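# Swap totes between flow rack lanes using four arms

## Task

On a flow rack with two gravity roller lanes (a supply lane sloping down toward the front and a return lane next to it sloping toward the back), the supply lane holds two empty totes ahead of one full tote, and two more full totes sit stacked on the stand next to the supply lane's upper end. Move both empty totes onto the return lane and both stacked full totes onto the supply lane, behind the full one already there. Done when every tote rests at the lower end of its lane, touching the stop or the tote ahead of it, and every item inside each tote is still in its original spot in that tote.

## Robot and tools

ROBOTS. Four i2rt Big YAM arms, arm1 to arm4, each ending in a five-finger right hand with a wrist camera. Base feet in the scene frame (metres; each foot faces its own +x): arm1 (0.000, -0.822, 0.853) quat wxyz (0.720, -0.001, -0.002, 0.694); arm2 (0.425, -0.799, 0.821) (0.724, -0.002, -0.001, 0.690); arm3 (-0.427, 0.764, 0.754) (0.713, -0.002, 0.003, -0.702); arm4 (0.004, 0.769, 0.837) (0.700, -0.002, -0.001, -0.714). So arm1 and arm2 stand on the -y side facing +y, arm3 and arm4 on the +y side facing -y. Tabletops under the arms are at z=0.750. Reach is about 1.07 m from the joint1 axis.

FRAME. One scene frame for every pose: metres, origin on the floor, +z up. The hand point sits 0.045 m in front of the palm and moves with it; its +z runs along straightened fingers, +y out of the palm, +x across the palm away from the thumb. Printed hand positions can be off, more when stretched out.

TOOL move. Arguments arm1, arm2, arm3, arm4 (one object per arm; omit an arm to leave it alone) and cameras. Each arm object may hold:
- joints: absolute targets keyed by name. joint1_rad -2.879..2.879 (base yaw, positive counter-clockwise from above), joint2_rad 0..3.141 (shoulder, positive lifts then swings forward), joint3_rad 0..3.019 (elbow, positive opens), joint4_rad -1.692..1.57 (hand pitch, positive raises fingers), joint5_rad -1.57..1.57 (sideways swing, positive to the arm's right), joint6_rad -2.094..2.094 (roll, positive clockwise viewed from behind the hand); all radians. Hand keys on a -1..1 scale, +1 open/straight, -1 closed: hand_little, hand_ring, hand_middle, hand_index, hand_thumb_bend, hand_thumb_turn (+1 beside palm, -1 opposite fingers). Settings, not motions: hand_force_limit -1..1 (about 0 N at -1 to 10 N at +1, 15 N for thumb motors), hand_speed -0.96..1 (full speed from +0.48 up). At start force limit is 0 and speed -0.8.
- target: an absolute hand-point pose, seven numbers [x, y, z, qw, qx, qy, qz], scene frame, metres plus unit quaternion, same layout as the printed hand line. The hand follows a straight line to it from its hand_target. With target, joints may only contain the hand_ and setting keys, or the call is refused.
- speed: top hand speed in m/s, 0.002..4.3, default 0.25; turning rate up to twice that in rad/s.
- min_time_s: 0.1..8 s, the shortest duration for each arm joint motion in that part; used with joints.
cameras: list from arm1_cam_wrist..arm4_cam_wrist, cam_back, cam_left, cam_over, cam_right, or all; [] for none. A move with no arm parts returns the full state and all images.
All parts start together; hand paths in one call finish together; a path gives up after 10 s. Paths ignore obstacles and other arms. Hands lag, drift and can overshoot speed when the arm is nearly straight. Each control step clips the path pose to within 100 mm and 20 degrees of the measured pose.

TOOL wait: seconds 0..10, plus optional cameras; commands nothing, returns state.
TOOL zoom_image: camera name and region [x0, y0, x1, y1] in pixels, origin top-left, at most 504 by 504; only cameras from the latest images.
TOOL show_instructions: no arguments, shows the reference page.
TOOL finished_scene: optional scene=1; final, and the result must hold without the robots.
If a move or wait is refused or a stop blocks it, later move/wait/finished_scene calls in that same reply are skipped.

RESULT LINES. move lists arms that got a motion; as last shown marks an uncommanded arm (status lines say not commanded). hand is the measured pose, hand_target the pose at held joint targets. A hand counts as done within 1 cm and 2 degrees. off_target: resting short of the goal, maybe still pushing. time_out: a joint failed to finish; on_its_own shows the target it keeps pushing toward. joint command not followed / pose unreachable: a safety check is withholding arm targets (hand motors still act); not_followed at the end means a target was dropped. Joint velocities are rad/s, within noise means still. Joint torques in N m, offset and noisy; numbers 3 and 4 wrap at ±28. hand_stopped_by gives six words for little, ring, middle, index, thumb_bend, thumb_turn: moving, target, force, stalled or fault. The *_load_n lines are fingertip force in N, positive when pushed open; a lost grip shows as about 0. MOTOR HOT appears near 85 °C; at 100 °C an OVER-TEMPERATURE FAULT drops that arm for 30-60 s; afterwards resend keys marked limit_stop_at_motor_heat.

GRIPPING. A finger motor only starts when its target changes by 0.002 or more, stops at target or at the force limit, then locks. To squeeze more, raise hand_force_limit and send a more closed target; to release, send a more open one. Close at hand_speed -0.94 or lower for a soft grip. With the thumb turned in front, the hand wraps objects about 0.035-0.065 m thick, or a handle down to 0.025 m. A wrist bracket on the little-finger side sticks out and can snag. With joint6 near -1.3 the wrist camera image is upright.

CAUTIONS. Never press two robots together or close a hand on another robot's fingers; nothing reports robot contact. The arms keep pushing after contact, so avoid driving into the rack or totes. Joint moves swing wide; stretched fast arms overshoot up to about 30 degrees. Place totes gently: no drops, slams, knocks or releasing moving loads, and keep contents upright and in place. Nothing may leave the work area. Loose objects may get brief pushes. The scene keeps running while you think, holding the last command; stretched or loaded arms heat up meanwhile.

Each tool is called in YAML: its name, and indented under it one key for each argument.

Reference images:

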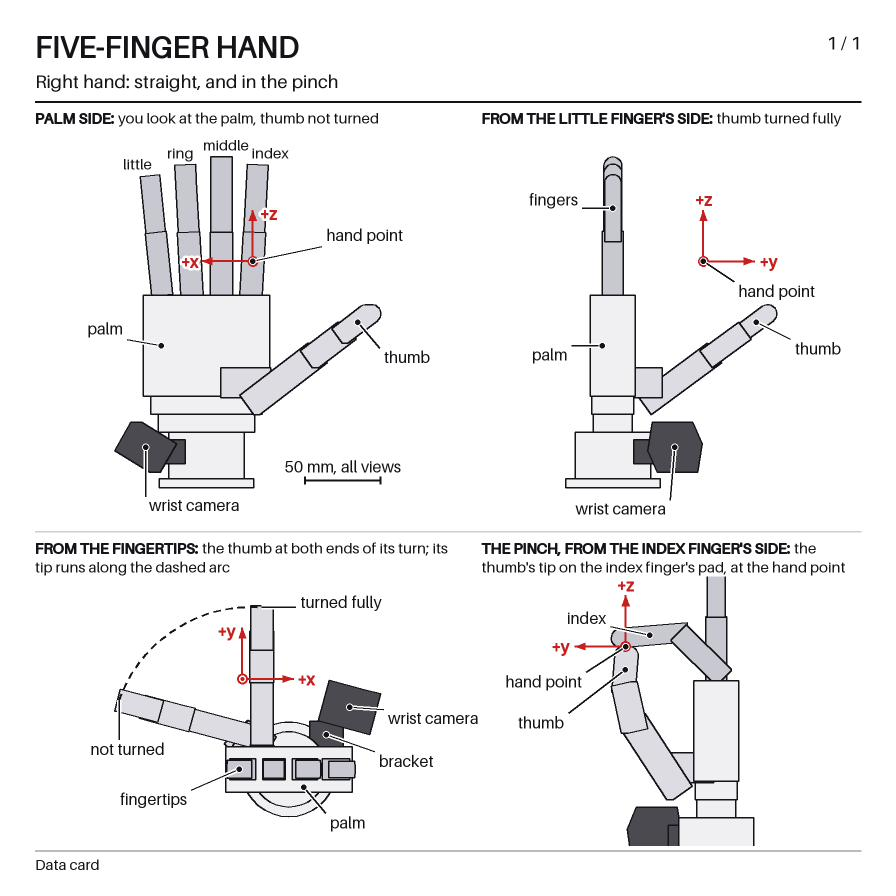

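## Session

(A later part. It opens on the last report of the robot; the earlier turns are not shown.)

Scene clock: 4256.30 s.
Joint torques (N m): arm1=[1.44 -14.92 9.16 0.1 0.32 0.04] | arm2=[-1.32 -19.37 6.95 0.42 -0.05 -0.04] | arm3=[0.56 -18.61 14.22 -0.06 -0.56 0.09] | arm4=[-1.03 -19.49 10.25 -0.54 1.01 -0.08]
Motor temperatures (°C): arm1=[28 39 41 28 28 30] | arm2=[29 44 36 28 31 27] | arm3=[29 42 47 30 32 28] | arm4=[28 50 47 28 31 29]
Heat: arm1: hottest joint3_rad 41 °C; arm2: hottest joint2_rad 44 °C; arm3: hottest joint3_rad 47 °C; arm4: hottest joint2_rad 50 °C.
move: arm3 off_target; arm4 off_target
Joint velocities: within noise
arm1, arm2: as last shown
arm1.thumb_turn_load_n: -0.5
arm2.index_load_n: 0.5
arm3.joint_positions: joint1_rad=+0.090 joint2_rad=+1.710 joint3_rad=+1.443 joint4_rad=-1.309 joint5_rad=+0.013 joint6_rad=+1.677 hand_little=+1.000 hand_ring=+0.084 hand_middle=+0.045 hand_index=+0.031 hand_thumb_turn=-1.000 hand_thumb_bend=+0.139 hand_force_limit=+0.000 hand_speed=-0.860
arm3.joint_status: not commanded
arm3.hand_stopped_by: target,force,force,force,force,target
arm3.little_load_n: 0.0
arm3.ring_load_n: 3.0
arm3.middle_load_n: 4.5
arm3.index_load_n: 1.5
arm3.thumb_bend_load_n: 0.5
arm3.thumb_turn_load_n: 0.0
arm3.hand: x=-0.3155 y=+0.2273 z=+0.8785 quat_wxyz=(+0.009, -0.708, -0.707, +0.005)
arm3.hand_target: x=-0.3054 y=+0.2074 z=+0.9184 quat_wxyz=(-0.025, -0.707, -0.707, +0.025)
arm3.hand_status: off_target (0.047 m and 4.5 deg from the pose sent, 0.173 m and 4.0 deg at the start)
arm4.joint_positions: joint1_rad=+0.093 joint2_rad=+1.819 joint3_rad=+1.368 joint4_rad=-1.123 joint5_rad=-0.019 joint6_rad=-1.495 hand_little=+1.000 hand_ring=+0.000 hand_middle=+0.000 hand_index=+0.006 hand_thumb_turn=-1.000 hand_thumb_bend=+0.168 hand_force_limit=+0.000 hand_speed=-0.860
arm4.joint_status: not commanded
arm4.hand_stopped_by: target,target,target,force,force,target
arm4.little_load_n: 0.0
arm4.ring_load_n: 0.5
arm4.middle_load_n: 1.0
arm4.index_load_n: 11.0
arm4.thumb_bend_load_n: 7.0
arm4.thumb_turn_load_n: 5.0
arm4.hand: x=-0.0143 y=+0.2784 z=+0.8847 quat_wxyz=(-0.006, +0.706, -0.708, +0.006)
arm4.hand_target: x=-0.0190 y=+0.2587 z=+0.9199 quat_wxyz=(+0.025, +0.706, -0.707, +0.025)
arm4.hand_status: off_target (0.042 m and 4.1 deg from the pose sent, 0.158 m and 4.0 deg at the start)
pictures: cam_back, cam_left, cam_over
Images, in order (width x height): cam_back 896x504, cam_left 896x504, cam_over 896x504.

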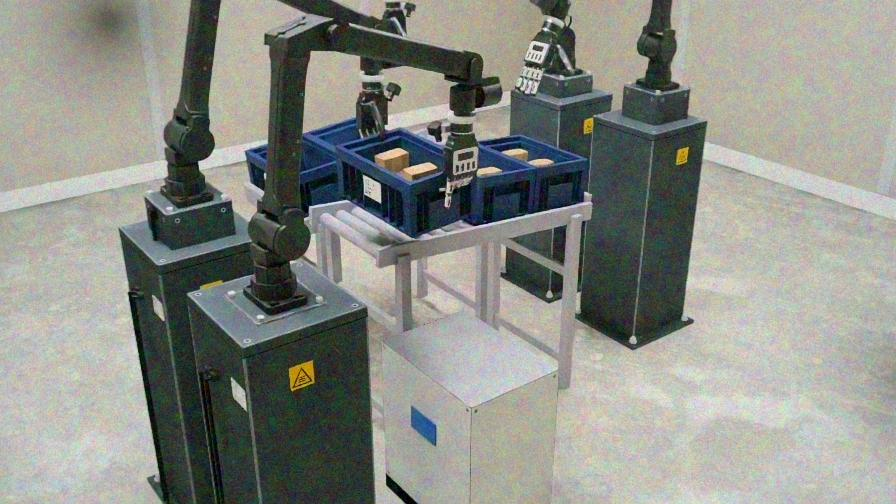

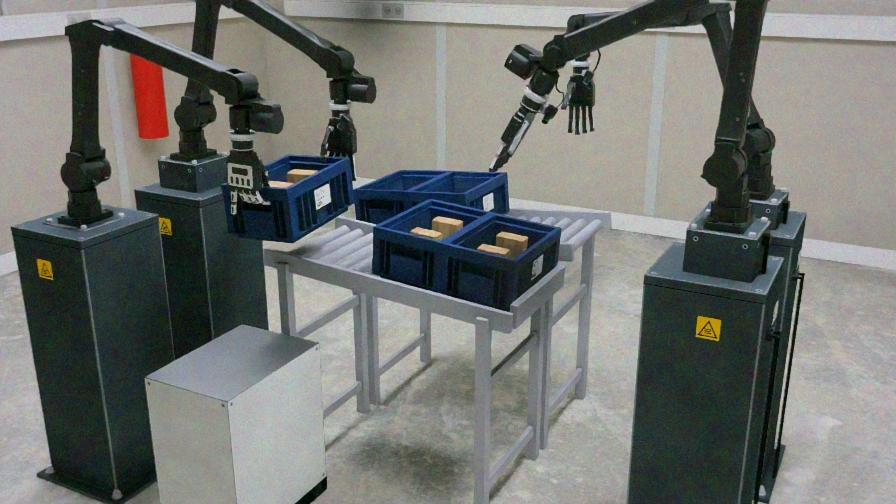

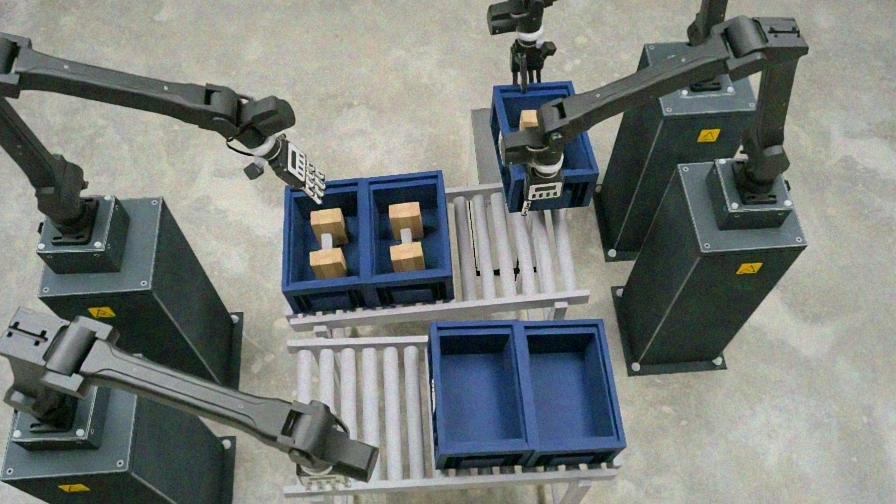

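move:
  arm3: {"target":[-0.147,0.155,0.925,0.0247,0.7067,0.7067,-0.0247],"speed":0.09}
  arm4: {"target":[0.138,0.208,0.927,0.0247,0.7067,-0.7067,0.0247],"speed":0.09}
  cameras: ["cam_left","cam_back","cam_over"]

Scene clock: 4273.47 s.
Joint torques (N m): arm1=[1.55 -14.86 9.18 0.12 0.32 0.03] | arm2=[-1.26 -19.25 6.91 0.46 -0.06 -0.04] | arm3=[0.56 -22.42 16.03 -0.14 -0.33 0.13] | arm4=[-0.85 -22.12 12.3 -1.01 0.92 -0.11]
Motor temperatures (°C): arm1=[28 39 41 28 28 30] | arm2=[29 44 36 28 31 27] | arm3=[29 41 50 30 32 28] | arm4=[28 49 48 28 32 29]
Heat: arm1: hottest joint3_rad 41 °C; arm2: hottest joint2_rad 44 °C; arm3: hottest joint3_rad 50 °C; arm4: hottest joint2_rad 49 °C.
move: arm3 off_target; arm4 off_target
Joint velocities: within noise
arm1, arm2: as last shown
arm1.thumb_turn_load_n: 0.0
arm2.index_load_n: 0.0
arm3.joint_positions: joint1_rad=+0.340 joint2_rad=+1.940 joint3_rad=+1.764 joint4_rad=-1.426 joint5_rad=+0.026 joint6_rad=+1.930 hand_little=+1.000 hand_ring=+0.084 hand_middle=+0.045 hand_index=+0.031 hand_thumb_turn=-1.000 hand_thumb_bend=+0.139 hand_force_limit=+0.000 hand_speed=-0.860
arm3.joint_status: not commanded
arm3.hand_stopped_by: target,force,force,force,force,target
arm3.little_load_n: 0.0
arm3.ring_load_n: 4.5
arm3.middle_load_n: 5.5
arm3.index_load_n: 2.0
arm3.thumb_bend_load_n: 0.0
arm3.thumb_turn_load_n: 0.0
arm3.hand: x=-0.1659 y=+0.1785 z=+0.8731 quat_wxyz=(+0.022, -0.708, -0.706, +0.008)
arm3.hand_target: x=-0.1485 y=+0.1590 z=+0.9255 quat_wxyz=(-0.026, -0.706, -0.707, +0.025)
arm3.hand_status: off_target (0.060 m and 5.7 deg from the pose sent, 0.189 m and 4.5 deg at the start)
arm4.joint_positions: joint1_rad=+0.347 joint2_rad=+2.006 joint3_rad=+1.645 joint4_rad=-1.231 joint5_rad=+0.000 joint6_rad=-1.244 hand_little=+1.000 hand_ring=+0.000 hand_middle=+0.000 hand_index=+0.006 hand_thumb_turn=-1.000 hand_thumb_bend=+0.168 hand_force_limit=+0.000 hand_speed=-0.860
arm4.joint_status: not commanded
arm4.hand_stopped_by: target,target,target,force,force,target
arm4.little_load_n: 0.0
arm4.ring_load_n: 0.0
arm4.middle_load_n: 0.5
arm4.index_load_n: 9.5
arm4.thumb_bend_load_n: 4.5
arm4.thumb_turn_load_n: 3.5
arm4.hand: x=+0.1346 y=+0.2367 z=+0.8832 quat_wxyz=(-0.002, +0.707, -0.707, -0.008)
arm4.hand_target: x=+0.1372 y=+0.2110 z=+0.9272 quat_wxyz=(+0.025, +0.706, -0.707, +0.025)
arm4.hand_status: off_target (0.052 m and 4.9 deg from the pose sent, 0.173 m and 4.1 deg at the start)
pictures: cam_back, cam_left, cam_over
Images, in order (width x height): cam_back 896x504, cam_left 896x504, cam_over 896x504.

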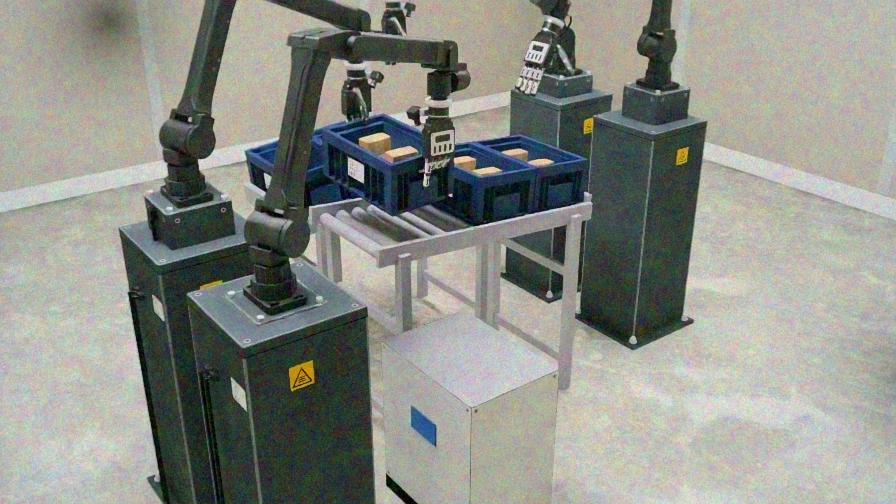

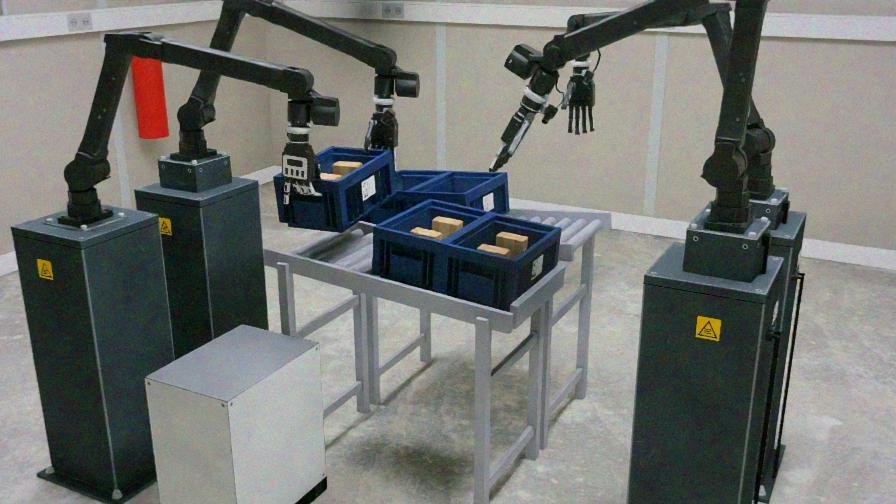

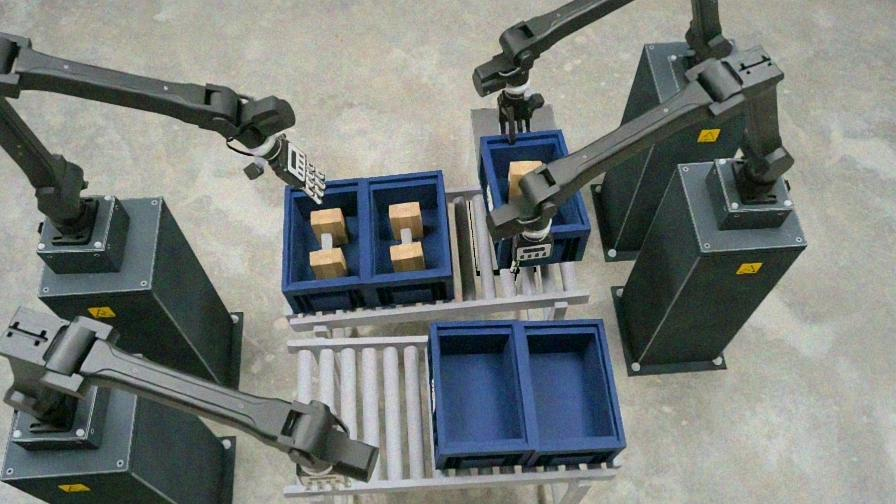

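move:
  arm3: {"target":[-0.138,0.112,0.905,0.0247,0.7067,0.7067,-0.0247],"speed":0.08}
  arm4: {"target":[0.144,0.160,0.893,0.0247,0.7067,-0.7067,0.0247],"speed":0.08}
  cameras: ["cam_left","cam_back","cam_over"]

Scene clock: 4283.03 s.
Joint torques (N m): arm1=[1.49 -14.8 9.17 0.12 0.32 0.04] | arm2=[-1.14 -19.49 6.9 0.4 -0.05 -0.04] | arm3=[0.21 -25.23 16.28 -0.18 -0.47 -0.02] | arm4=[-2.02 -24.7 12.31 -1.1 0.77 -0.23]
Motor temperatures (°C): arm1=[28 39 41 28 28 30] | arm2=[29 44 36 28 31 27] | arm3=[29 41 56 30 32 28] | arm4=[28 49 50 28 32 29]
Heat: arm1: hottest joint3_rad 41 °C; arm2: hottest joint2_rad 44 °C; arm3: hottest joint3_rad 56 °C; arm4: hottest joint3_rad 50 °C.
move: arm3 off_target; arm4 off_target
Joint velocities: within noise
arm1, arm2: as last shown
arm3.joint_positions: joint1_rad=+0.338 joint2_rad=+2.080 joint3_rad=+1.916 joint4_rad=-1.447 joint5_rad=+0.031 joint6_rad=+1.930 hand_little=+1.000 hand_ring=+0.084 hand_middle=+0.045 hand_index=+0.031 hand_thumb_turn=-1.000 hand_thumb_bend=+0.139 hand_force_limit=+0.000 hand_speed=-0.860
arm3.joint_status: not commanded
arm3.hand_stopped_by: target,force,force,force,force,target
arm3.little_load_n: 0.0
arm3.ring_load_n: 4.5
arm3.middle_load_n: 5.5
arm3.index_load_n: 1.5
arm3.thumb_bend_load_n: 0.5
arm3.thumb_turn_load_n: 0.0
arm3.hand: x=-0.1540 y=+0.1383 z=+0.8454 quat_wxyz=(+0.028, -0.709, -0.705, +0.008)
arm3.hand_target: x=-0.1398 y=+0.1167 z=+0.9055 quat_wxyz=(-0.025, -0.706, -0.707, +0.025)
arm3.hand_status: off_target (0.067 m and 6.3 deg from the pose sent, 0.079 m and 5.7 deg at the start)
arm4.joint_positions: joint1_rad=+0.347 joint2_rad=+2.162 joint3_rad=+1.802 joint4_rad=-1.237 joint5_rad=+0.003 joint6_rad=-1.245 hand_little=+1.000 hand_ring=+0.000 hand_middle=+0.000 hand_index=+0.006 hand_thumb_turn=-1.000 hand_thumb_bend=+0.167 hand_force_limit=+0.000 hand_speed=-0.860
arm4.joint_status: not commanded
arm4.hand_stopped_by: target,target,target,force,force,target
arm4.little_load_n: 0.0
arm4.ring_load_n: 0.0
arm4.middle_load_n: 0.5
arm4.index_load_n: 11.0
arm4.thumb_bend_load_n: 2.0
arm4.thumb_turn_load_n: 1.5
arm4.hand: x=+0.1484 y=+0.1936 z=+0.8457 quat_wxyz=(-0.002, +0.708, -0.707, -0.011)
arm4.hand_target: x=+0.1431 y=+0.1636 z=+0.8934 quat_wxyz=(+0.026, +0.706, -0.707, +0.025)
arm4.hand_status: off_target (0.058 m and 5.1 deg from the pose sent, 0.078 m and 4.8 deg at the start)
pictures: cam_back, cam_left, cam_over
Images, in order (width x height): cam_back 896x504, cam_left 896x504, cam_over 896x504.

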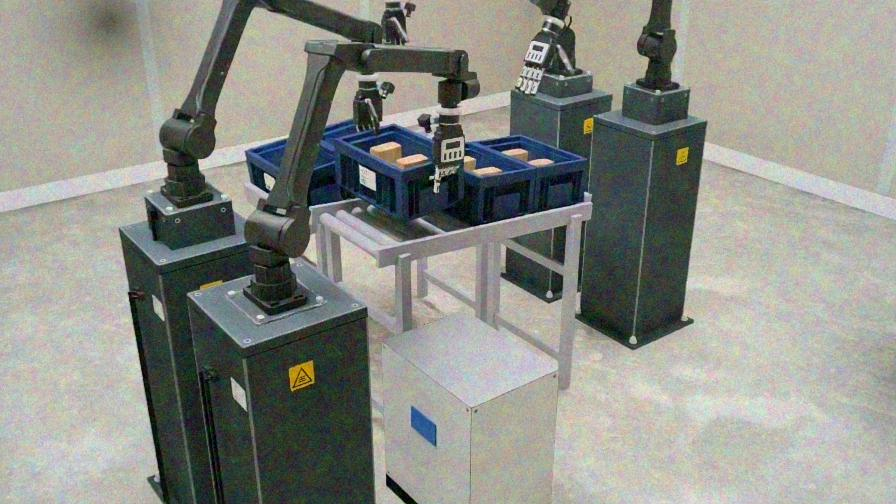

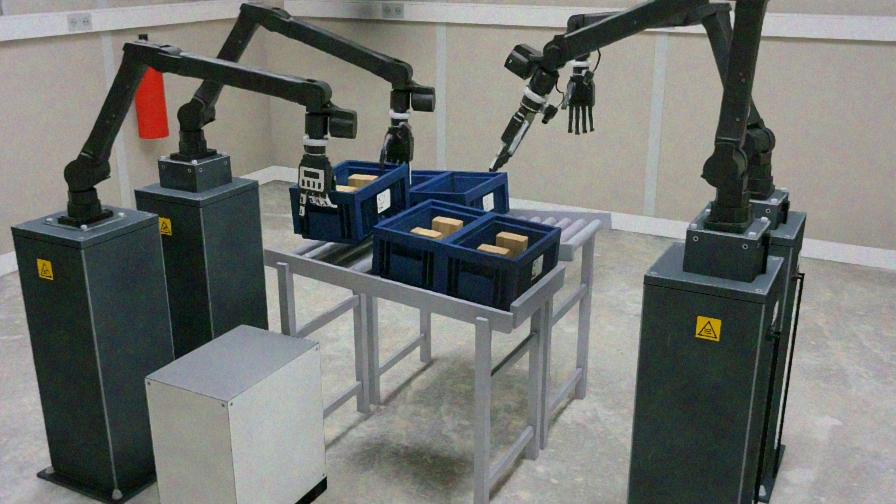

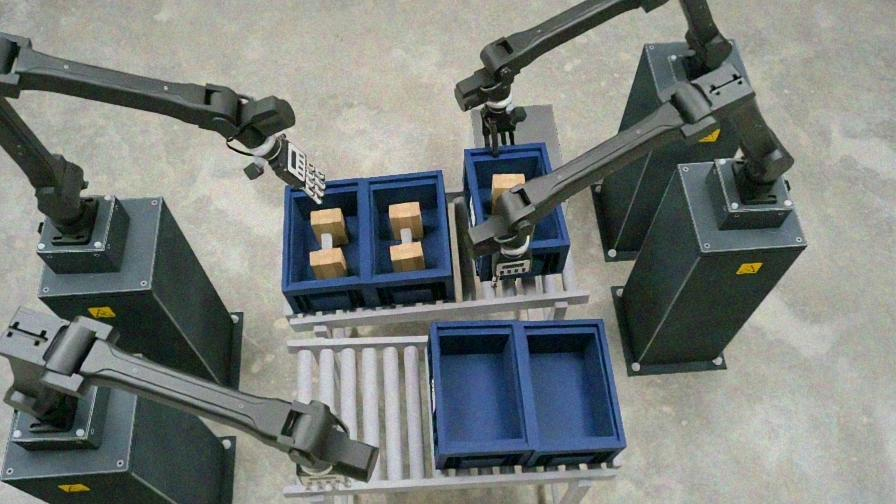

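move:
  arm3: {"target":[-0.138,0.116,0.867,0.02,0.7068,0.7068,-0.02],"speed":0.05}
  arm4: {"target":[0.142,0.167,0.852,0.02,0.7068,-0.7068,0.02],"speed":0.05}
  cameras: ["cam_left"]

Scene clock: 4302.63 s.
Joint torques (N m): arm1=[1.49 -14.74 9.18 0.1 0.32 0.03] | arm2=[-1.2 -19.37 6.94 0.44 -0.05 -0.05] | arm3=[0.44 -25.64 11.03 0.87 -0.67 0.03] | arm4=[-2.37 -24.29 8.25 -0.09 0.62 -0.24]
Motor temperatures (°C): arm1=[28 39 41 28 28 30] | arm2=[29 44 36 28 31 27] | arm3=[29 41 64 30 32 28] | arm4=[28 53 52 28 32 29]
Heat: arm1: hottest joint3_rad 41 °C; arm2: hottest joint2_rad 44 °C; arm3: hottest joint3_rad 64 °C; arm4: hottest joint2_rad 53 °C.
move: arm3 off_target; arm4 off_target
Joint velocities: within noise
arm1, arm2: as last shown
arm1.index_load_n: -0.5
arm2.thumb_bend_load_n: -0.5
arm3.joint_positions: joint1_rad=+0.337 joint2_rad=+2.106 joint3_rad=+1.916 joint4_rad=-1.398 joint5_rad=+0.031 joint6_rad=+1.930 hand_little=+1.000 hand_ring=+0.084 hand_middle=+0.045 hand_index=+0.031 hand_thumb_turn=-1.000 hand_thumb_bend=+0.139 hand_force_limit=+0.000 hand_speed=-0.860
arm3.joint_status: not commanded
arm3.hand_stopped_by: target,force,force,force,force,target
arm3.little_load_n: 0.0
arm3.ring_load_n: 4.5
arm3.middle_load_n: 5.0
arm3.index_load_n: 0.5
arm3.thumb_bend_load_n: 0.5
arm3.thumb_turn_load_n: 0.0
arm3.hand: x=-0.1502 y=+0.1269 z=+0.8296 quat_wxyz=(+0.018, -0.709, -0.705, +0.012)
arm3.hand_target: x=-0.1385 y=+0.1174 z=+0.8672 quat_wxyz=(-0.020, -0.706, -0.707, +0.020)
arm3.hand_status: off_target (0.041 m and 4.4 deg from the pose sent, 0.035 m and 5.7 deg at the start)
arm4.joint_positions: joint1_rad=+0.347 joint2_rad=+2.191 joint3_rad=+1.802 joint4_rad=-1.182 joint5_rad=+0.002 joint6_rad=-1.246 hand_little=+1.000 hand_ring=+0.000 hand_middle=+0.000 hand_index=+0.006 hand_thumb_turn=-1.000 hand_thumb_bend=+0.167 hand_force_limit=+0.000 hand_speed=-0.860
arm4.joint_status: not commanded
arm4.hand_stopped_by: target,target,target,force,force,target
arm4.little_load_n: 0.0
arm4.ring_load_n: 0.0
arm4.middle_load_n: 1.0
arm4.index_load_n: 11.0
arm4.thumb_bend_load_n: 1.0
arm4.thumb_turn_load_n: 1.0
arm4.hand: x=+0.1519 y=+0.1833 z=+0.8262 quat_wxyz=(+0.003, +0.708, -0.706, +0.001)
arm4.hand_target: x=+0.1419 y=+0.1679 z=+0.8519 quat_wxyz=(+0.020, +0.707, -0.707, +0.020)
arm4.hand_status: off_target (0.032 m and 2.9 deg from the pose sent, 0.028 m and 4.3 deg at the start)
Images, in order (width x height): cam_left 896x504.

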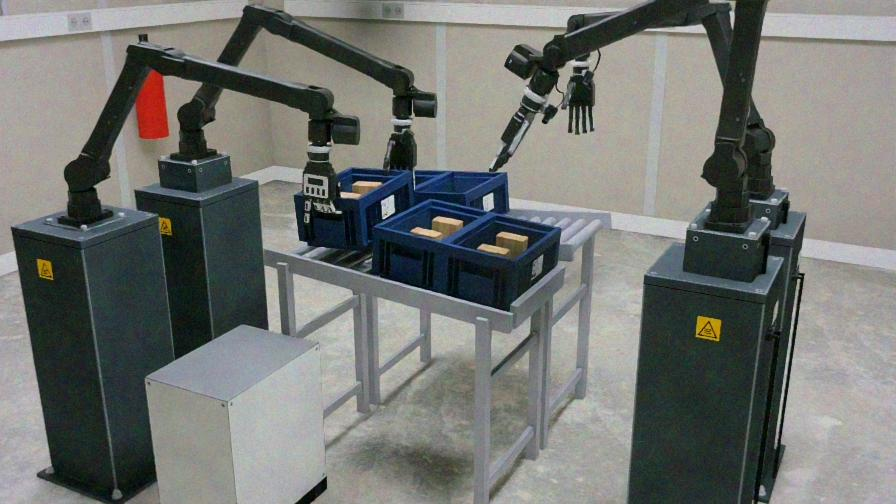

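move:
  arm3: {"target":[-0.140,0.119,0.828,0.0133,0.707,0.707,-0.0133],"speed":0.05}
  arm4: {"target":[0.142,0.171,0.814,0.0133,0.707,-0.707,0.0133],"speed":0.05}

move:
  arm3: {"target":[-0.140,0.120,0.800,0.007,0.707,0.707,-0.007],"speed":0.05}
  arm4: {"target":[0.142,0.172,0.787,0.007,0.707,-0.707,0.007],"speed":0.05}
  cameras: ["cam_left","cam_over","cam_back"]

Scene clock: 4312.17 s.
Joint torques (N m): arm1=[1.49 -14.8 9.17 0.14 0.32 0.03] | arm2=[-1.14 -19.25 6.9 0.44 -0.05 -0.04] | arm3=[0.56 -25.99 9.46 0.81 -0.75 -0.03] | arm4=[-2.43 -25.05 7.17 -0.2 0.48 -0.2]
Motor temperatures (°C): arm1=[28 39 41 28 28 30] | arm2=[29 44 36 28 31 27] | arm3=[29 41 62 30 32 28] | arm4=[28 54 51 28 32 29]
Heat: arm1: hottest joint3_rad 41 °C; arm2: hottest joint2_rad 44 °C; arm3: hottest joint3_rad 62 °C; arm4: hottest joint2_rad 54 °C.
move: arm3 off_target; arm4 off_target
Joint velocities: within noise
arm1, arm2: as last shown
arm1.index_load_n: 0.0
arm1.thumb_bend_load_n: -0.5
arm1.thumb_turn_load_n: -0.5
arm2.thumb_bend_load_n: 0.0
arm3.joint_positions: joint1_rad=+0.337 joint2_rad=+2.132 joint3_rad=+1.868 joint4_rad=-1.329 joint5_rad=+0.026 joint6_rad=+1.930 hand_little=+1.000 hand_ring=+0.084 hand_middle=+0.045 hand_index=+0.031 hand_thumb_turn=-1.000 hand_thumb_bend=+0.139 hand_force_limit=+0.000 hand_speed=-0.860
arm3.joint_status: not commanded
arm3.hand_stopped_by: target,force,force,force,force,target
arm3.little_load_n: 0.0
arm3.ring_load_n: 4.0
arm3.middle_load_n: 5.0
arm3.index_load_n: 0.5
arm3.thumb_bend_load_n: 0.5
arm3.thumb_turn_load_n: 0.0
arm3.hand: x=-0.1498 y=+0.1270 z=+0.7958 quat_wxyz=(+0.018, -0.709, -0.705, +0.009)
arm3.hand_target: x=-0.1403 y=+0.1198 z=+0.8280 quat_wxyz=(-0.013, -0.707, -0.707, +0.013)
arm3.hand_status: off_target (0.035 m and 3.7 deg from the pose sent, 0.013 m and 3.6 deg at the start)
arm4.joint_positions: joint1_rad=+0.347 joint2_rad=+2.236 joint3_rad=+1.786 joint4_rad=-1.125 joint5_rad=+0.000 joint6_rad=-1.247 hand_little=+1.000 hand_ring=+0.000 hand_middle=+0.000 hand_index=+0.006 hand_thumb_turn=-1.000 hand_thumb_bend=+0.167 hand_force_limit=+0.000 hand_speed=-0.860
arm4.joint_status: not commanded
arm4.hand_stopped_by: target,target,target,force,force,target
arm4.little_load_n: 0.0
arm4.ring_load_n: 0.0
arm4.middle_load_n: 1.0
arm4.index_load_n: 11.0
arm4.thumb_bend_load_n: 1.5
arm4.thumb_turn_load_n: 2.0
arm4.hand: x=+0.1527 y=+0.1823 z=+0.7923 quat_wxyz=(+0.001, +0.708, -0.706, -0.001)
arm4.hand_target: x=+0.1420 y=+0.1714 z=+0.8138 quat_wxyz=(+0.014, +0.707, -0.707, +0.013)
arm4.hand_status: off_target (0.027 m and 2.1 deg from the pose sent, 0.020 m and 1.8 deg at the start)
pictures: none

Scene clock: 4313.23 s.
Joint torques (N m): arm1=[1.49 -14.86 9.18 0.13 0.32 0.04] | arm2=[-1.08 -19.25 6.91 0.44 -0.06 -0.04] | arm3=[-0.09 -24.88 9.14 0.84 -0.56 0.03] | arm4=[-2.26 -24.47 6.82 -0.13 0.65 -0.22]
Motor temperatures (°C): arm1=[28 39 41 28 28 30] | arm2=[29 44 36 28 31 27] | arm3=[29 42 62 30 32 28] | arm4=[28 54 51 28 32 29]
Heat: arm1: hottest joint3_rad 41 °C; arm2: hottest joint2_rad 44 °C; arm3: hottest joint3_rad 62 °C; arm4: hottest joint2_rad 54 °C.
move: arm3 off_target; arm4 off_target
Joint velocities: within noise
arm1, arm2: as last shown
arm1.thumb_bend_load_n: 0.0
arm1.thumb_turn_load_n: 0.0
arm3.joint_positions: joint1_rad=+0.336 joint2_rad=+2.146 joint3_rad=+1.853 joint4_rad=-1.299 joint5_rad=+0.015 joint6_rad=+1.930 hand_little=+1.000 hand_ring=+0.084 hand_middle=+0.045 hand_index=+0.031 hand_thumb_turn=-1.000 hand_thumb_bend=+0.140 hand_force_limit=+0.000 hand_speed=-0.860
arm3.joint_status: not commanded
arm3.hand_stopped_by: target,force,force,force,force,target
arm3.little_load_n: 0.0
arm3.ring_load_n: 0.5
arm3.middle_load_n: 3.0
arm3.index_load_n: 2.0
arm3.thumb_bend_load_n: 2.5
arm3.thumb_turn_load_n: 0.5
arm3.hand: x=-0.1478 y=+0.1267 z=+0.7818 quat_wxyz=(+0.016, -0.709, -0.705, +0.005)
arm3.hand_target: x=-0.1402 y=+0.1203 z=+0.8001 quat_wxyz=(-0.007, -0.707, -0.707, +0.007)
arm3.hand_status: off_target (0.021 m and 2.7 deg from the pose sent, 0.013 m and 2.9 deg at the start)
arm4.joint_positions: joint1_rad=+0.347 joint2_rad=+2.266 joint3_rad=+1.786 joint4_rad=-1.098 joint5_rad=-0.010 joint6_rad=-1.247 hand_little=+1.000 hand_ring=+0.000 hand_middle=+0.000 hand_index=+0.006 hand_thumb_turn=-1.000 hand_thumb_bend=+0.166 hand_force_limit=+0.000 hand_speed=-0.860
arm4.joint_status: not commanded
arm4.hand_stopped_by: target,target,target,force,force,target
arm4.little_load_n: 0.0
arm4.ring_load_n: 0.0
arm4.middle_load_n: 4.5
arm4.index_load_n: 9.5
arm4.thumb_bend_load_n: 0.0
arm4.thumb_turn_load_n: 0.0
arm4.hand: x=+0.1549 y=+0.1813 z=+0.7728 quat_wxyz=(-0.004, +0.708, -0.706, +0.000)
arm4.hand_target: x=+0.1421 y=+0.1722 z=+0.7870 quat_wxyz=(+0.007, +0.707, -0.707, +0.007)
arm4.hand_status: off_target (0.021 m and 1.5 deg from the pose sent, 0.016 m and 1.1 deg at the start)
pictures: cam_back, cam_left, cam_over
Images, in order (width x height): cam_back 896x504, cam_left 896x504, cam_over 896x504.

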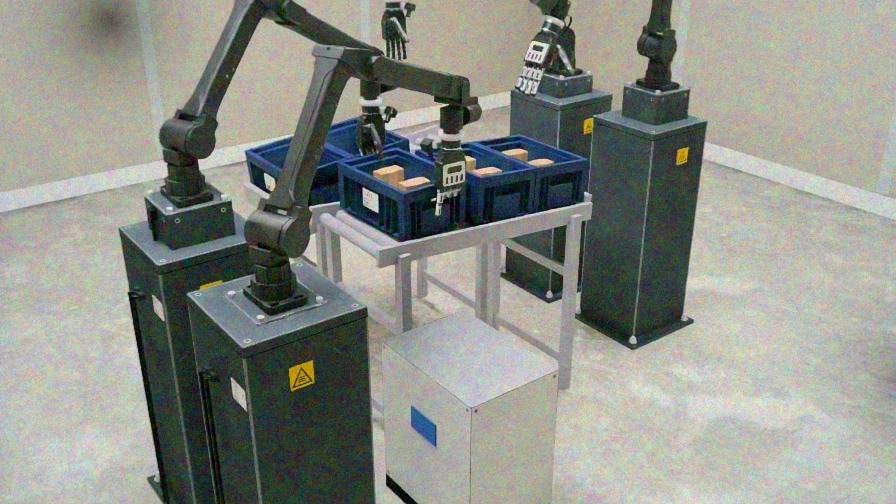

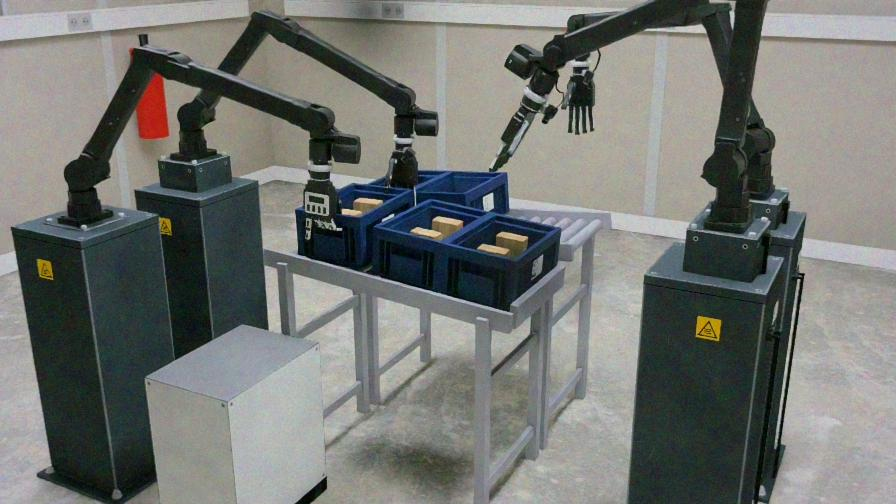

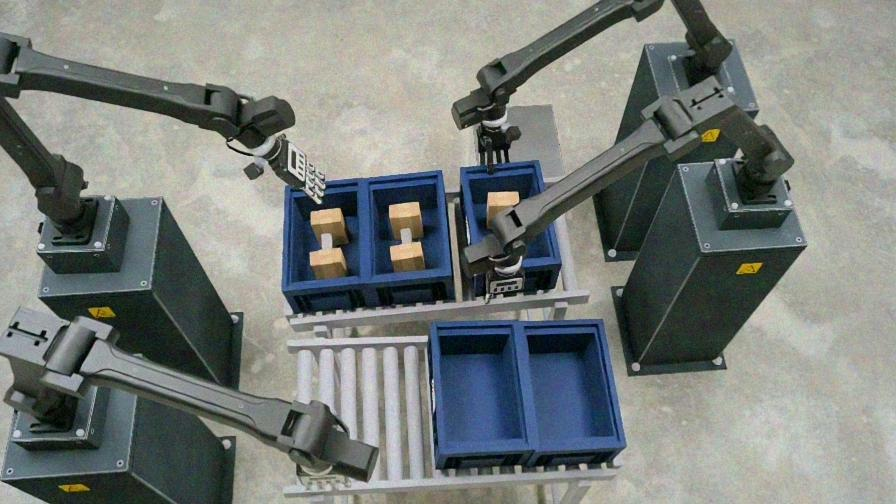

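zoom_image:
  camera: "cam_over"
  region: [400, 120, 620, 350]

zoom_image:
  camera: "cam_back"
  region: [310, 110, 610, 280]

zoom_image:
  camera: "cam_left"
  region: [260, 150, 460, 300]

Scaled by 2.191.

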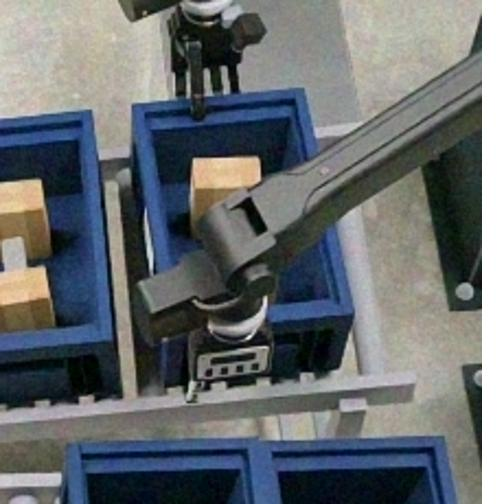

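Scaled by 1.680.

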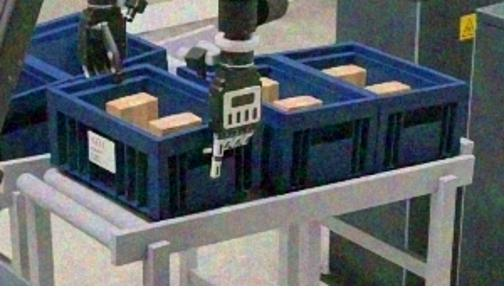

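Scaled by 2.520.

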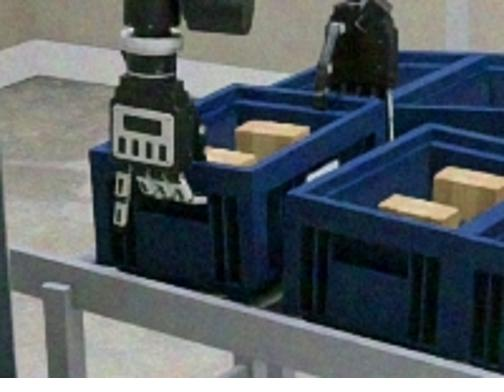

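zoom_image:
  camera: "cam_back"
  region: [370, 190, 490, 270]

zoom_image:
  camera: "cam_left"
  region: [290, 220, 410, 300]

Scaled by 4.200.

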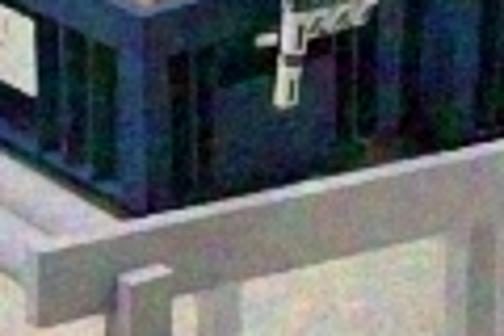

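Scaled by 4.200.

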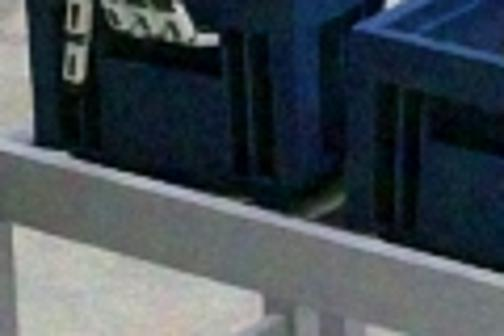

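move:
  arm3: {"target":[-0.143,0.120,0.780,0,0.7071,0.7071,0],"speed":0.04}
  arm4: {"target":[0.138,0.172,0.767,0,0.7071,-0.7071,0],"speed":0.04}
  cameras: ["cam_left","cam_back"]

zoom_image:
  camera: "cam_left"
  region: [290, 220, 410, 300]

Scene clock: 4339.80 s.
Joint torques (N m): arm1=[1.49 -14.86 9.18 0.1 0.32 0.04] | arm2=[-0.97 -19.43 6.89 0.43 -0.05 -0.05] | arm3=[-0.44 -22.89 8.53 1.01 -0.46 -0.04] | arm4=[-2.78 -22.01 7.05 0.02 0.48 -0.29]
Motor temperatures (°C): arm1=[28 39 41 28 28 30] | arm2=[29 44 36 28 31 27] | arm3=[29 45 55 30 32 28] | arm4=[28 53 50 28 31 29]
Heat: arm1: hottest joint3_rad 41 °C; arm2: hottest joint2_rad 44 °C; arm3: hottest joint3_rad 55 °C; arm4: hottest joint2_rad 53 °C.
move: arm3 done; arm4 off_target
Joint velocities: within noise
arm1.joint_positions: joint1_rad=+0.042 joint2_rad=+1.522 joint3_rad=+1.113 joint4_rad=-0.673 joint5_rad=-0.005 joint6_rad=-0.002 hand_little=+1.000 hand_ring=+1.000 hand_middle=+1.000 hand_index=+1.000 hand_thumb_turn=+1.000 hand_thumb_bend=+1.000 hand_force_limit=+0.000 hand_speed=-0.200
arm1.joint_status: not commanded
arm1.hand_stopped_by: target,target,target,target,target,target
arm1.little_load_n: 0.0
arm1.ring_load_n: 0.0
arm1.middle_load_n: -0.5
arm1.index_load_n: 0.0
arm1.thumb_bend_load_n: 0.0
arm1.thumb_turn_load_n: 0.0
arm1.hand: x=-0.0337 y=-0.3276 z=+0.9480 quat_wxyz=(-0.242, +0.970, +0.004, +0.000)
arm1.hand_target: x=-0.0350 y=-0.3300 z=+0.9500 quat_wxyz=(-0.241, +0.971, +0.000, +0.000)
arm1.hand_status: not commanded
arm2.joint_positions: joint1_rad=-0.337 joint2_rad=+1.985 joint3_rad=+1.900 joint4_rad=-1.497 joint5_rad=-0.003 joint6_rad=+1.186 hand_little=+1.000 hand_ring=+1.000 hand_middle=+1.000 hand_index=+1.000 hand_thumb_turn=-1.000 hand_thumb_bend=+1.000 hand_force_limit=+0.000 hand_speed=-0.500
arm2.joint_status: not commanded
arm2.hand_stopped_by: target,target,target,target,target,target
arm2.little_load_n: 0.0
arm2.ring_load_n: 0.0
arm2.middle_load_n: 0.0
arm2.index_load_n: 0.0
arm2.thumb_bend_load_n: 0.0
arm2.thumb_turn_load_n: 0.0
arm2.hand: x=+0.5940 y=-0.1990 z=+0.9702 quat_wxyz=(+0.004, +0.707, -0.707, +0.003)
arm2.hand_target: x=+0.5999 y=-0.2000 z=+0.9700 quat_wxyz=(+0.000, +0.707, -0.707, +0.000)
arm2.hand_status: not commanded
arm3.joint_positions: joint1_rad=+0.334 joint2_rad=+2.151 joint3_rad=+1.853 joint4_rad=-1.285 joint5_rad=+0.006 joint6_rad=+1.930 hand_little=+1.000 hand_ring=+0.084 hand_middle=+0.045 hand_index=+0.031 hand_thumb_turn=-1.000 hand_thumb_bend=+0.140 hand_force_limit=+0.000 hand_speed=-0.860
arm3.joint_status: not commanded
arm3.hand_stopped_by: target,force,force,force,force,target
arm3.little_load_n: 0.5
arm3.ring_load_n: 0.0
arm3.middle_load_n: 2.0
arm3.index_load_n: 3.0
arm3.thumb_bend_load_n: 3.0
arm3.thumb_turn_load_n: 1.5
arm3.hand: x=-0.1465 y=+0.1237 z=+0.7794 quat_wxyz=(+0.010, -0.710, -0.704, +0.002)
arm3.hand_target: x=-0.1431 y=+0.1200 z=+0.7800 quat_wxyz=(+0.000, -0.707, -0.707, +0.000)
arm3.hand_status: done (0.005 m and 1.3 deg from the pose sent, 0.008 m and 2.0 deg at the start)
arm4.joint_positions: joint1_rad=+0.347 joint2_rad=+2.273 joint3_rad=+1.786 joint4_rad=-1.089 joint5_rad=-0.013 joint6_rad=-1.250 hand_little=+1.000 hand_ring=+0.000 hand_middle=+0.000 hand_index=+0.006 hand_thumb_turn=-1.000 hand_thumb_bend=+0.166 hand_force_limit=+0.000 hand_speed=-0.860
arm4.joint_status: not commanded
arm4.hand_stopped_by: target,target,target,force,force,target
arm4.little_load_n: 0.0
arm4.ring_load_n: 4.5
arm4.middle_load_n: 6.0
arm4.index_load_n: 5.5
arm4.thumb_bend_load_n: 0.0
arm4.thumb_turn_load_n: -1.0
arm4.hand: x=+0.1557 y=+0.1802 z=+0.7682 quat_wxyz=(-0.005, +0.709, -0.705, +0.002)
arm4.hand_target: x=+0.1381 y=+0.1724 z=+0.7671 quat_wxyz=(+0.000, +0.707, -0.707, +0.000)
arm4.hand_status: off_target (0.020 m and 0.7 deg from the pose sent, 0.020 m and 0.5 deg at the start)
pictures: cam_back, cam_left
Images, in order (width x height): cam_back 896x504, cam_left 896x504.

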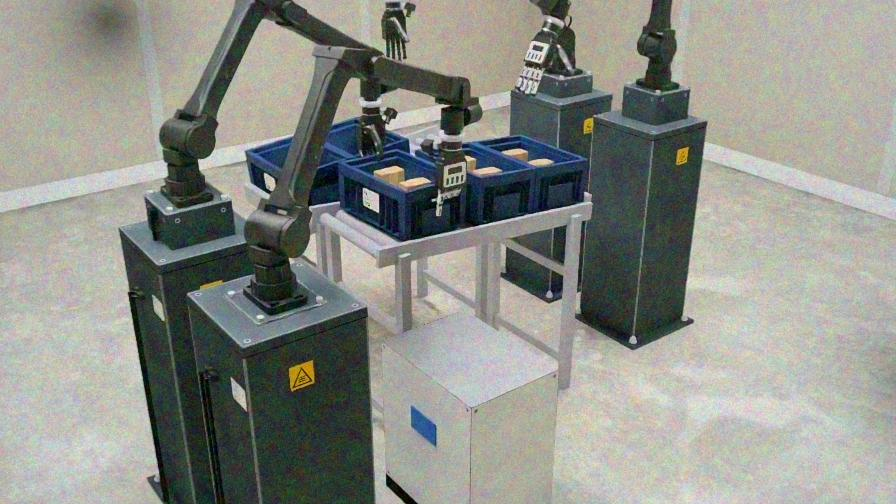

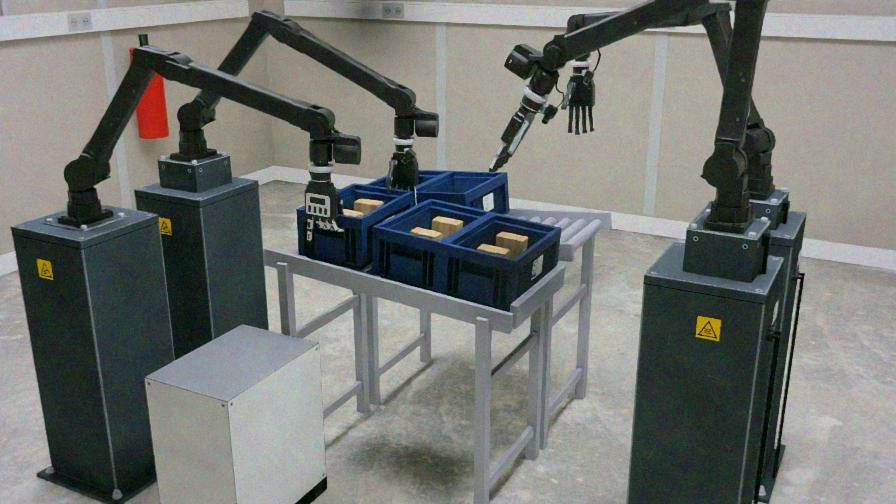

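Scaled by 4.200.

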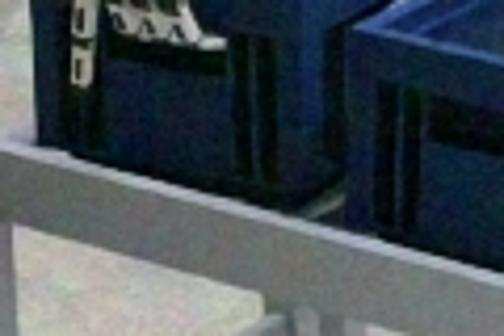

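move:
  arm3: {"target":[-0.143,0.119,0.766,0,0.7071,0.7071,0],"speed":0.04}
  arm4: {"target":[0.137,0.171,0.753,0,0.7071,-0.7071,0],"speed":0.04}
  cameras: ["cam_left","cam_back"]

zoom_image:
  camera: "cam_left"
  region: [290, 220, 410, 300]

zoom_image:
  camera: "cam_back"
  region: [310, 110, 610, 280]

Scene clock: 4346.83 s.
Joint torques (N m): arm1=[1.61 -14.86 9.18 0.14 0.32 0.04] | arm2=[-1.26 -19.37 6.89 0.44 -0.05 -0.03] | arm3=[-1.08 -22.53 8.03 1.05 -0.39 -0.02] | arm4=[-2.61 -20.95 6.87 0.42 0.47 -0.19]
Motor temperatures (°C): arm1=[28 39 41 28 28 30] | arm2=[29 44 36 28 31 27] | arm3=[29 45 54 30 32 28] | arm4=[28 53 49 28 31 29]
Heat: arm1: hottest joint3_rad 41 °C; arm2: hottest joint2_rad 44 °C; arm3: hottest joint3_rad 54 °C; arm4: hottest joint2_rad 53 °C.
move: arm3 off_target; arm4 off_target
Joint velocities: within noise
arm1, arm2: as last shown
arm1.middle_load_n: 0.0
arm1.thumb_turn_load_n: -0.5
arm3.joint_positions: joint1_rad=+0.333 joint2_rad=+2.154 joint3_rad=+1.848 joint4_rad=-1.262 joint5_rad=+0.004 joint6_rad=+1.930 hand_little=+1.000 hand_ring=+0.084 hand_middle=+0.044 hand_index=+0.031 hand_thumb_turn=-1.000 hand_thumb_bend=+0.140 hand_force_limit=+0.000 hand_speed=-0.860
arm3.joint_status: not commanded
arm3.hand_stopped_by: target,force,force,force,force,target
arm3.little_load_n: 0.0
arm3.ring_load_n: 0.0
arm3.middle_load_n: 0.0
arm3.index_load_n: 3.0
arm3.thumb_bend_load_n: 0.5
arm3.thumb_turn_load_n: 0.5
arm3.hand: x=-0.1455 y=+0.1195 z=+0.7769 quat_wxyz=(+0.002, -0.711, -0.703, +0.005)
arm3.hand_target: x=-0.1430 y=+0.1192 z=+0.7663 quat_wxyz=(+0.000, -0.707, -0.707, +0.000)
arm3.hand_status: off_target (0.011 m and 0.9 deg from the pose sent, 0.015 m and 1.3 deg at the start)
arm4.joint_positions: joint1_rad=+0.347 joint2_rad=+2.277 joint3_rad=+1.786 joint4_rad=-1.076 joint5_rad=-0.013 joint6_rad=-1.258 hand_little=+1.000 hand_ring=+0.001 hand_middle=+0.000 hand_index=+0.005 hand_thumb_turn=-1.000 hand_thumb_bend=+0.166 hand_force_limit=+0.000 hand_speed=-0.860
arm4.joint_status: not commanded
arm4.hand_stopped_by: target,target,target,force,force,target
arm4.little_load_n: 0.0
arm4.ring_load_n: 9.5
arm4.middle_load_n: 6.0
arm4.index_load_n: 1.5
arm4.thumb_bend_load_n: 0.0
arm4.thumb_turn_load_n: -6.0
arm4.hand: x=+0.1564 y=+0.1770 z=+0.7655 quat_wxyz=(-0.003, +0.712, -0.702, +0.006)
arm4.hand_target: x=+0.1372 y=+0.1717 z=+0.7533 quat_wxyz=(+0.000, +0.707, -0.707, +0.000)
arm4.hand_status: off_target (0.024 m and 1.1 deg from the pose sent, 0.026 m and 0.7 deg at the start)
pictures: cam_back, cam_left
Images, in order (width x height): cam_back 896x504, cam_left 896x504.

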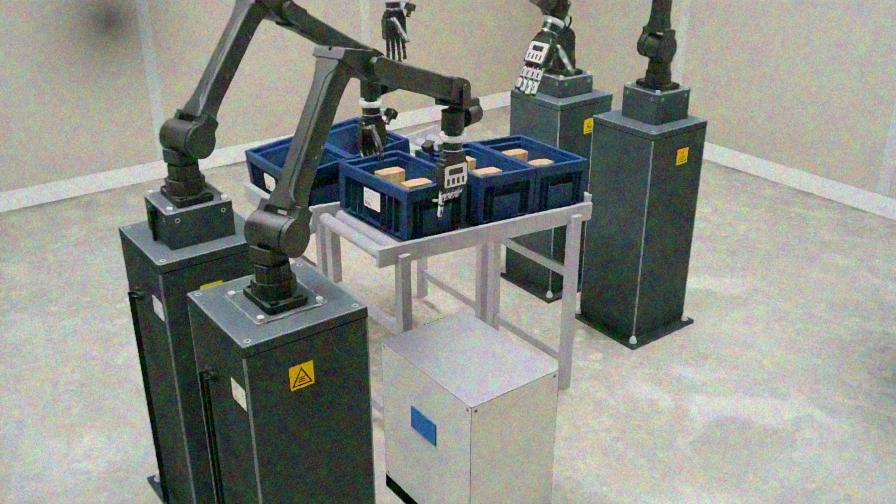

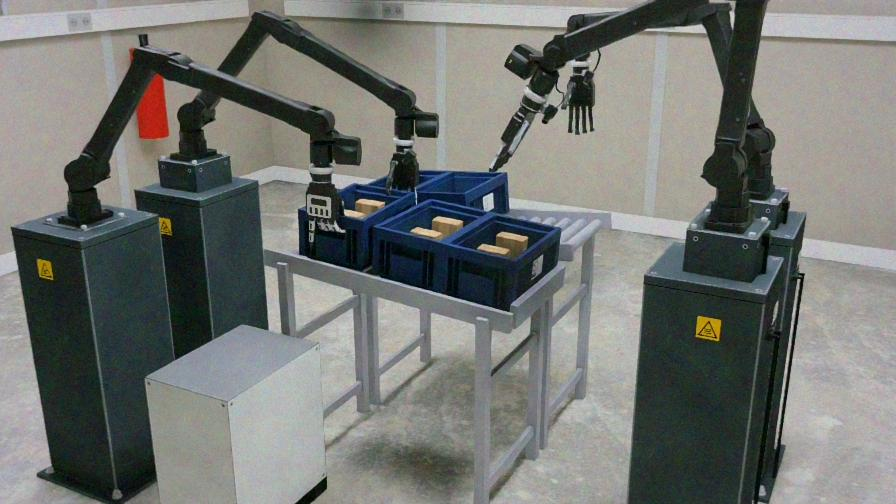

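Scaled by 4.200.

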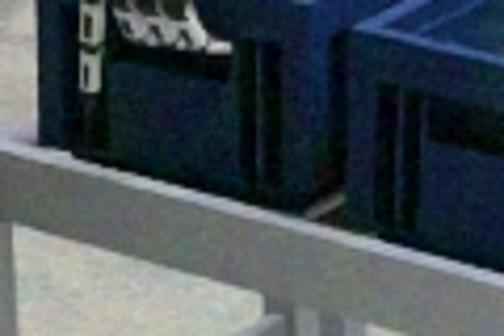

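Scaled by 1.680.

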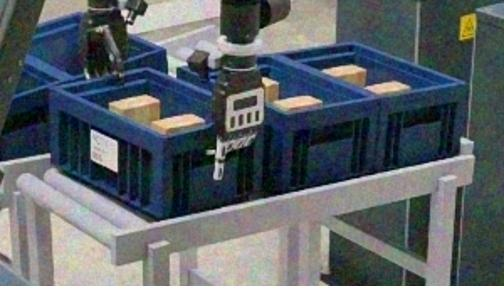

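zoom_image:
  camera: "cam_back"
  region: [330, 130, 470, 250]

zoom_image:
  camera: "cam_back"
  region: [430, 120, 600, 250]

Scaled by 3.600.

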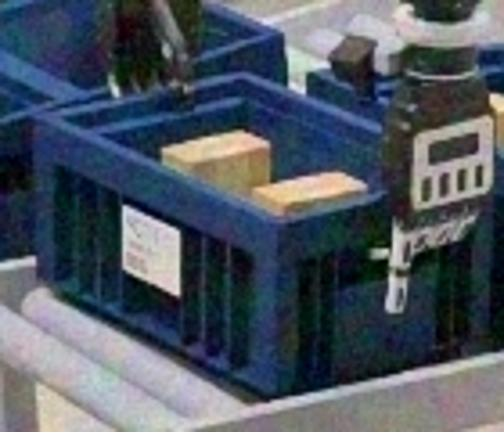

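Scaled by 2.965.

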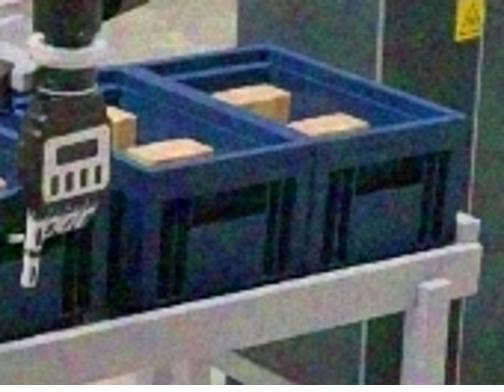

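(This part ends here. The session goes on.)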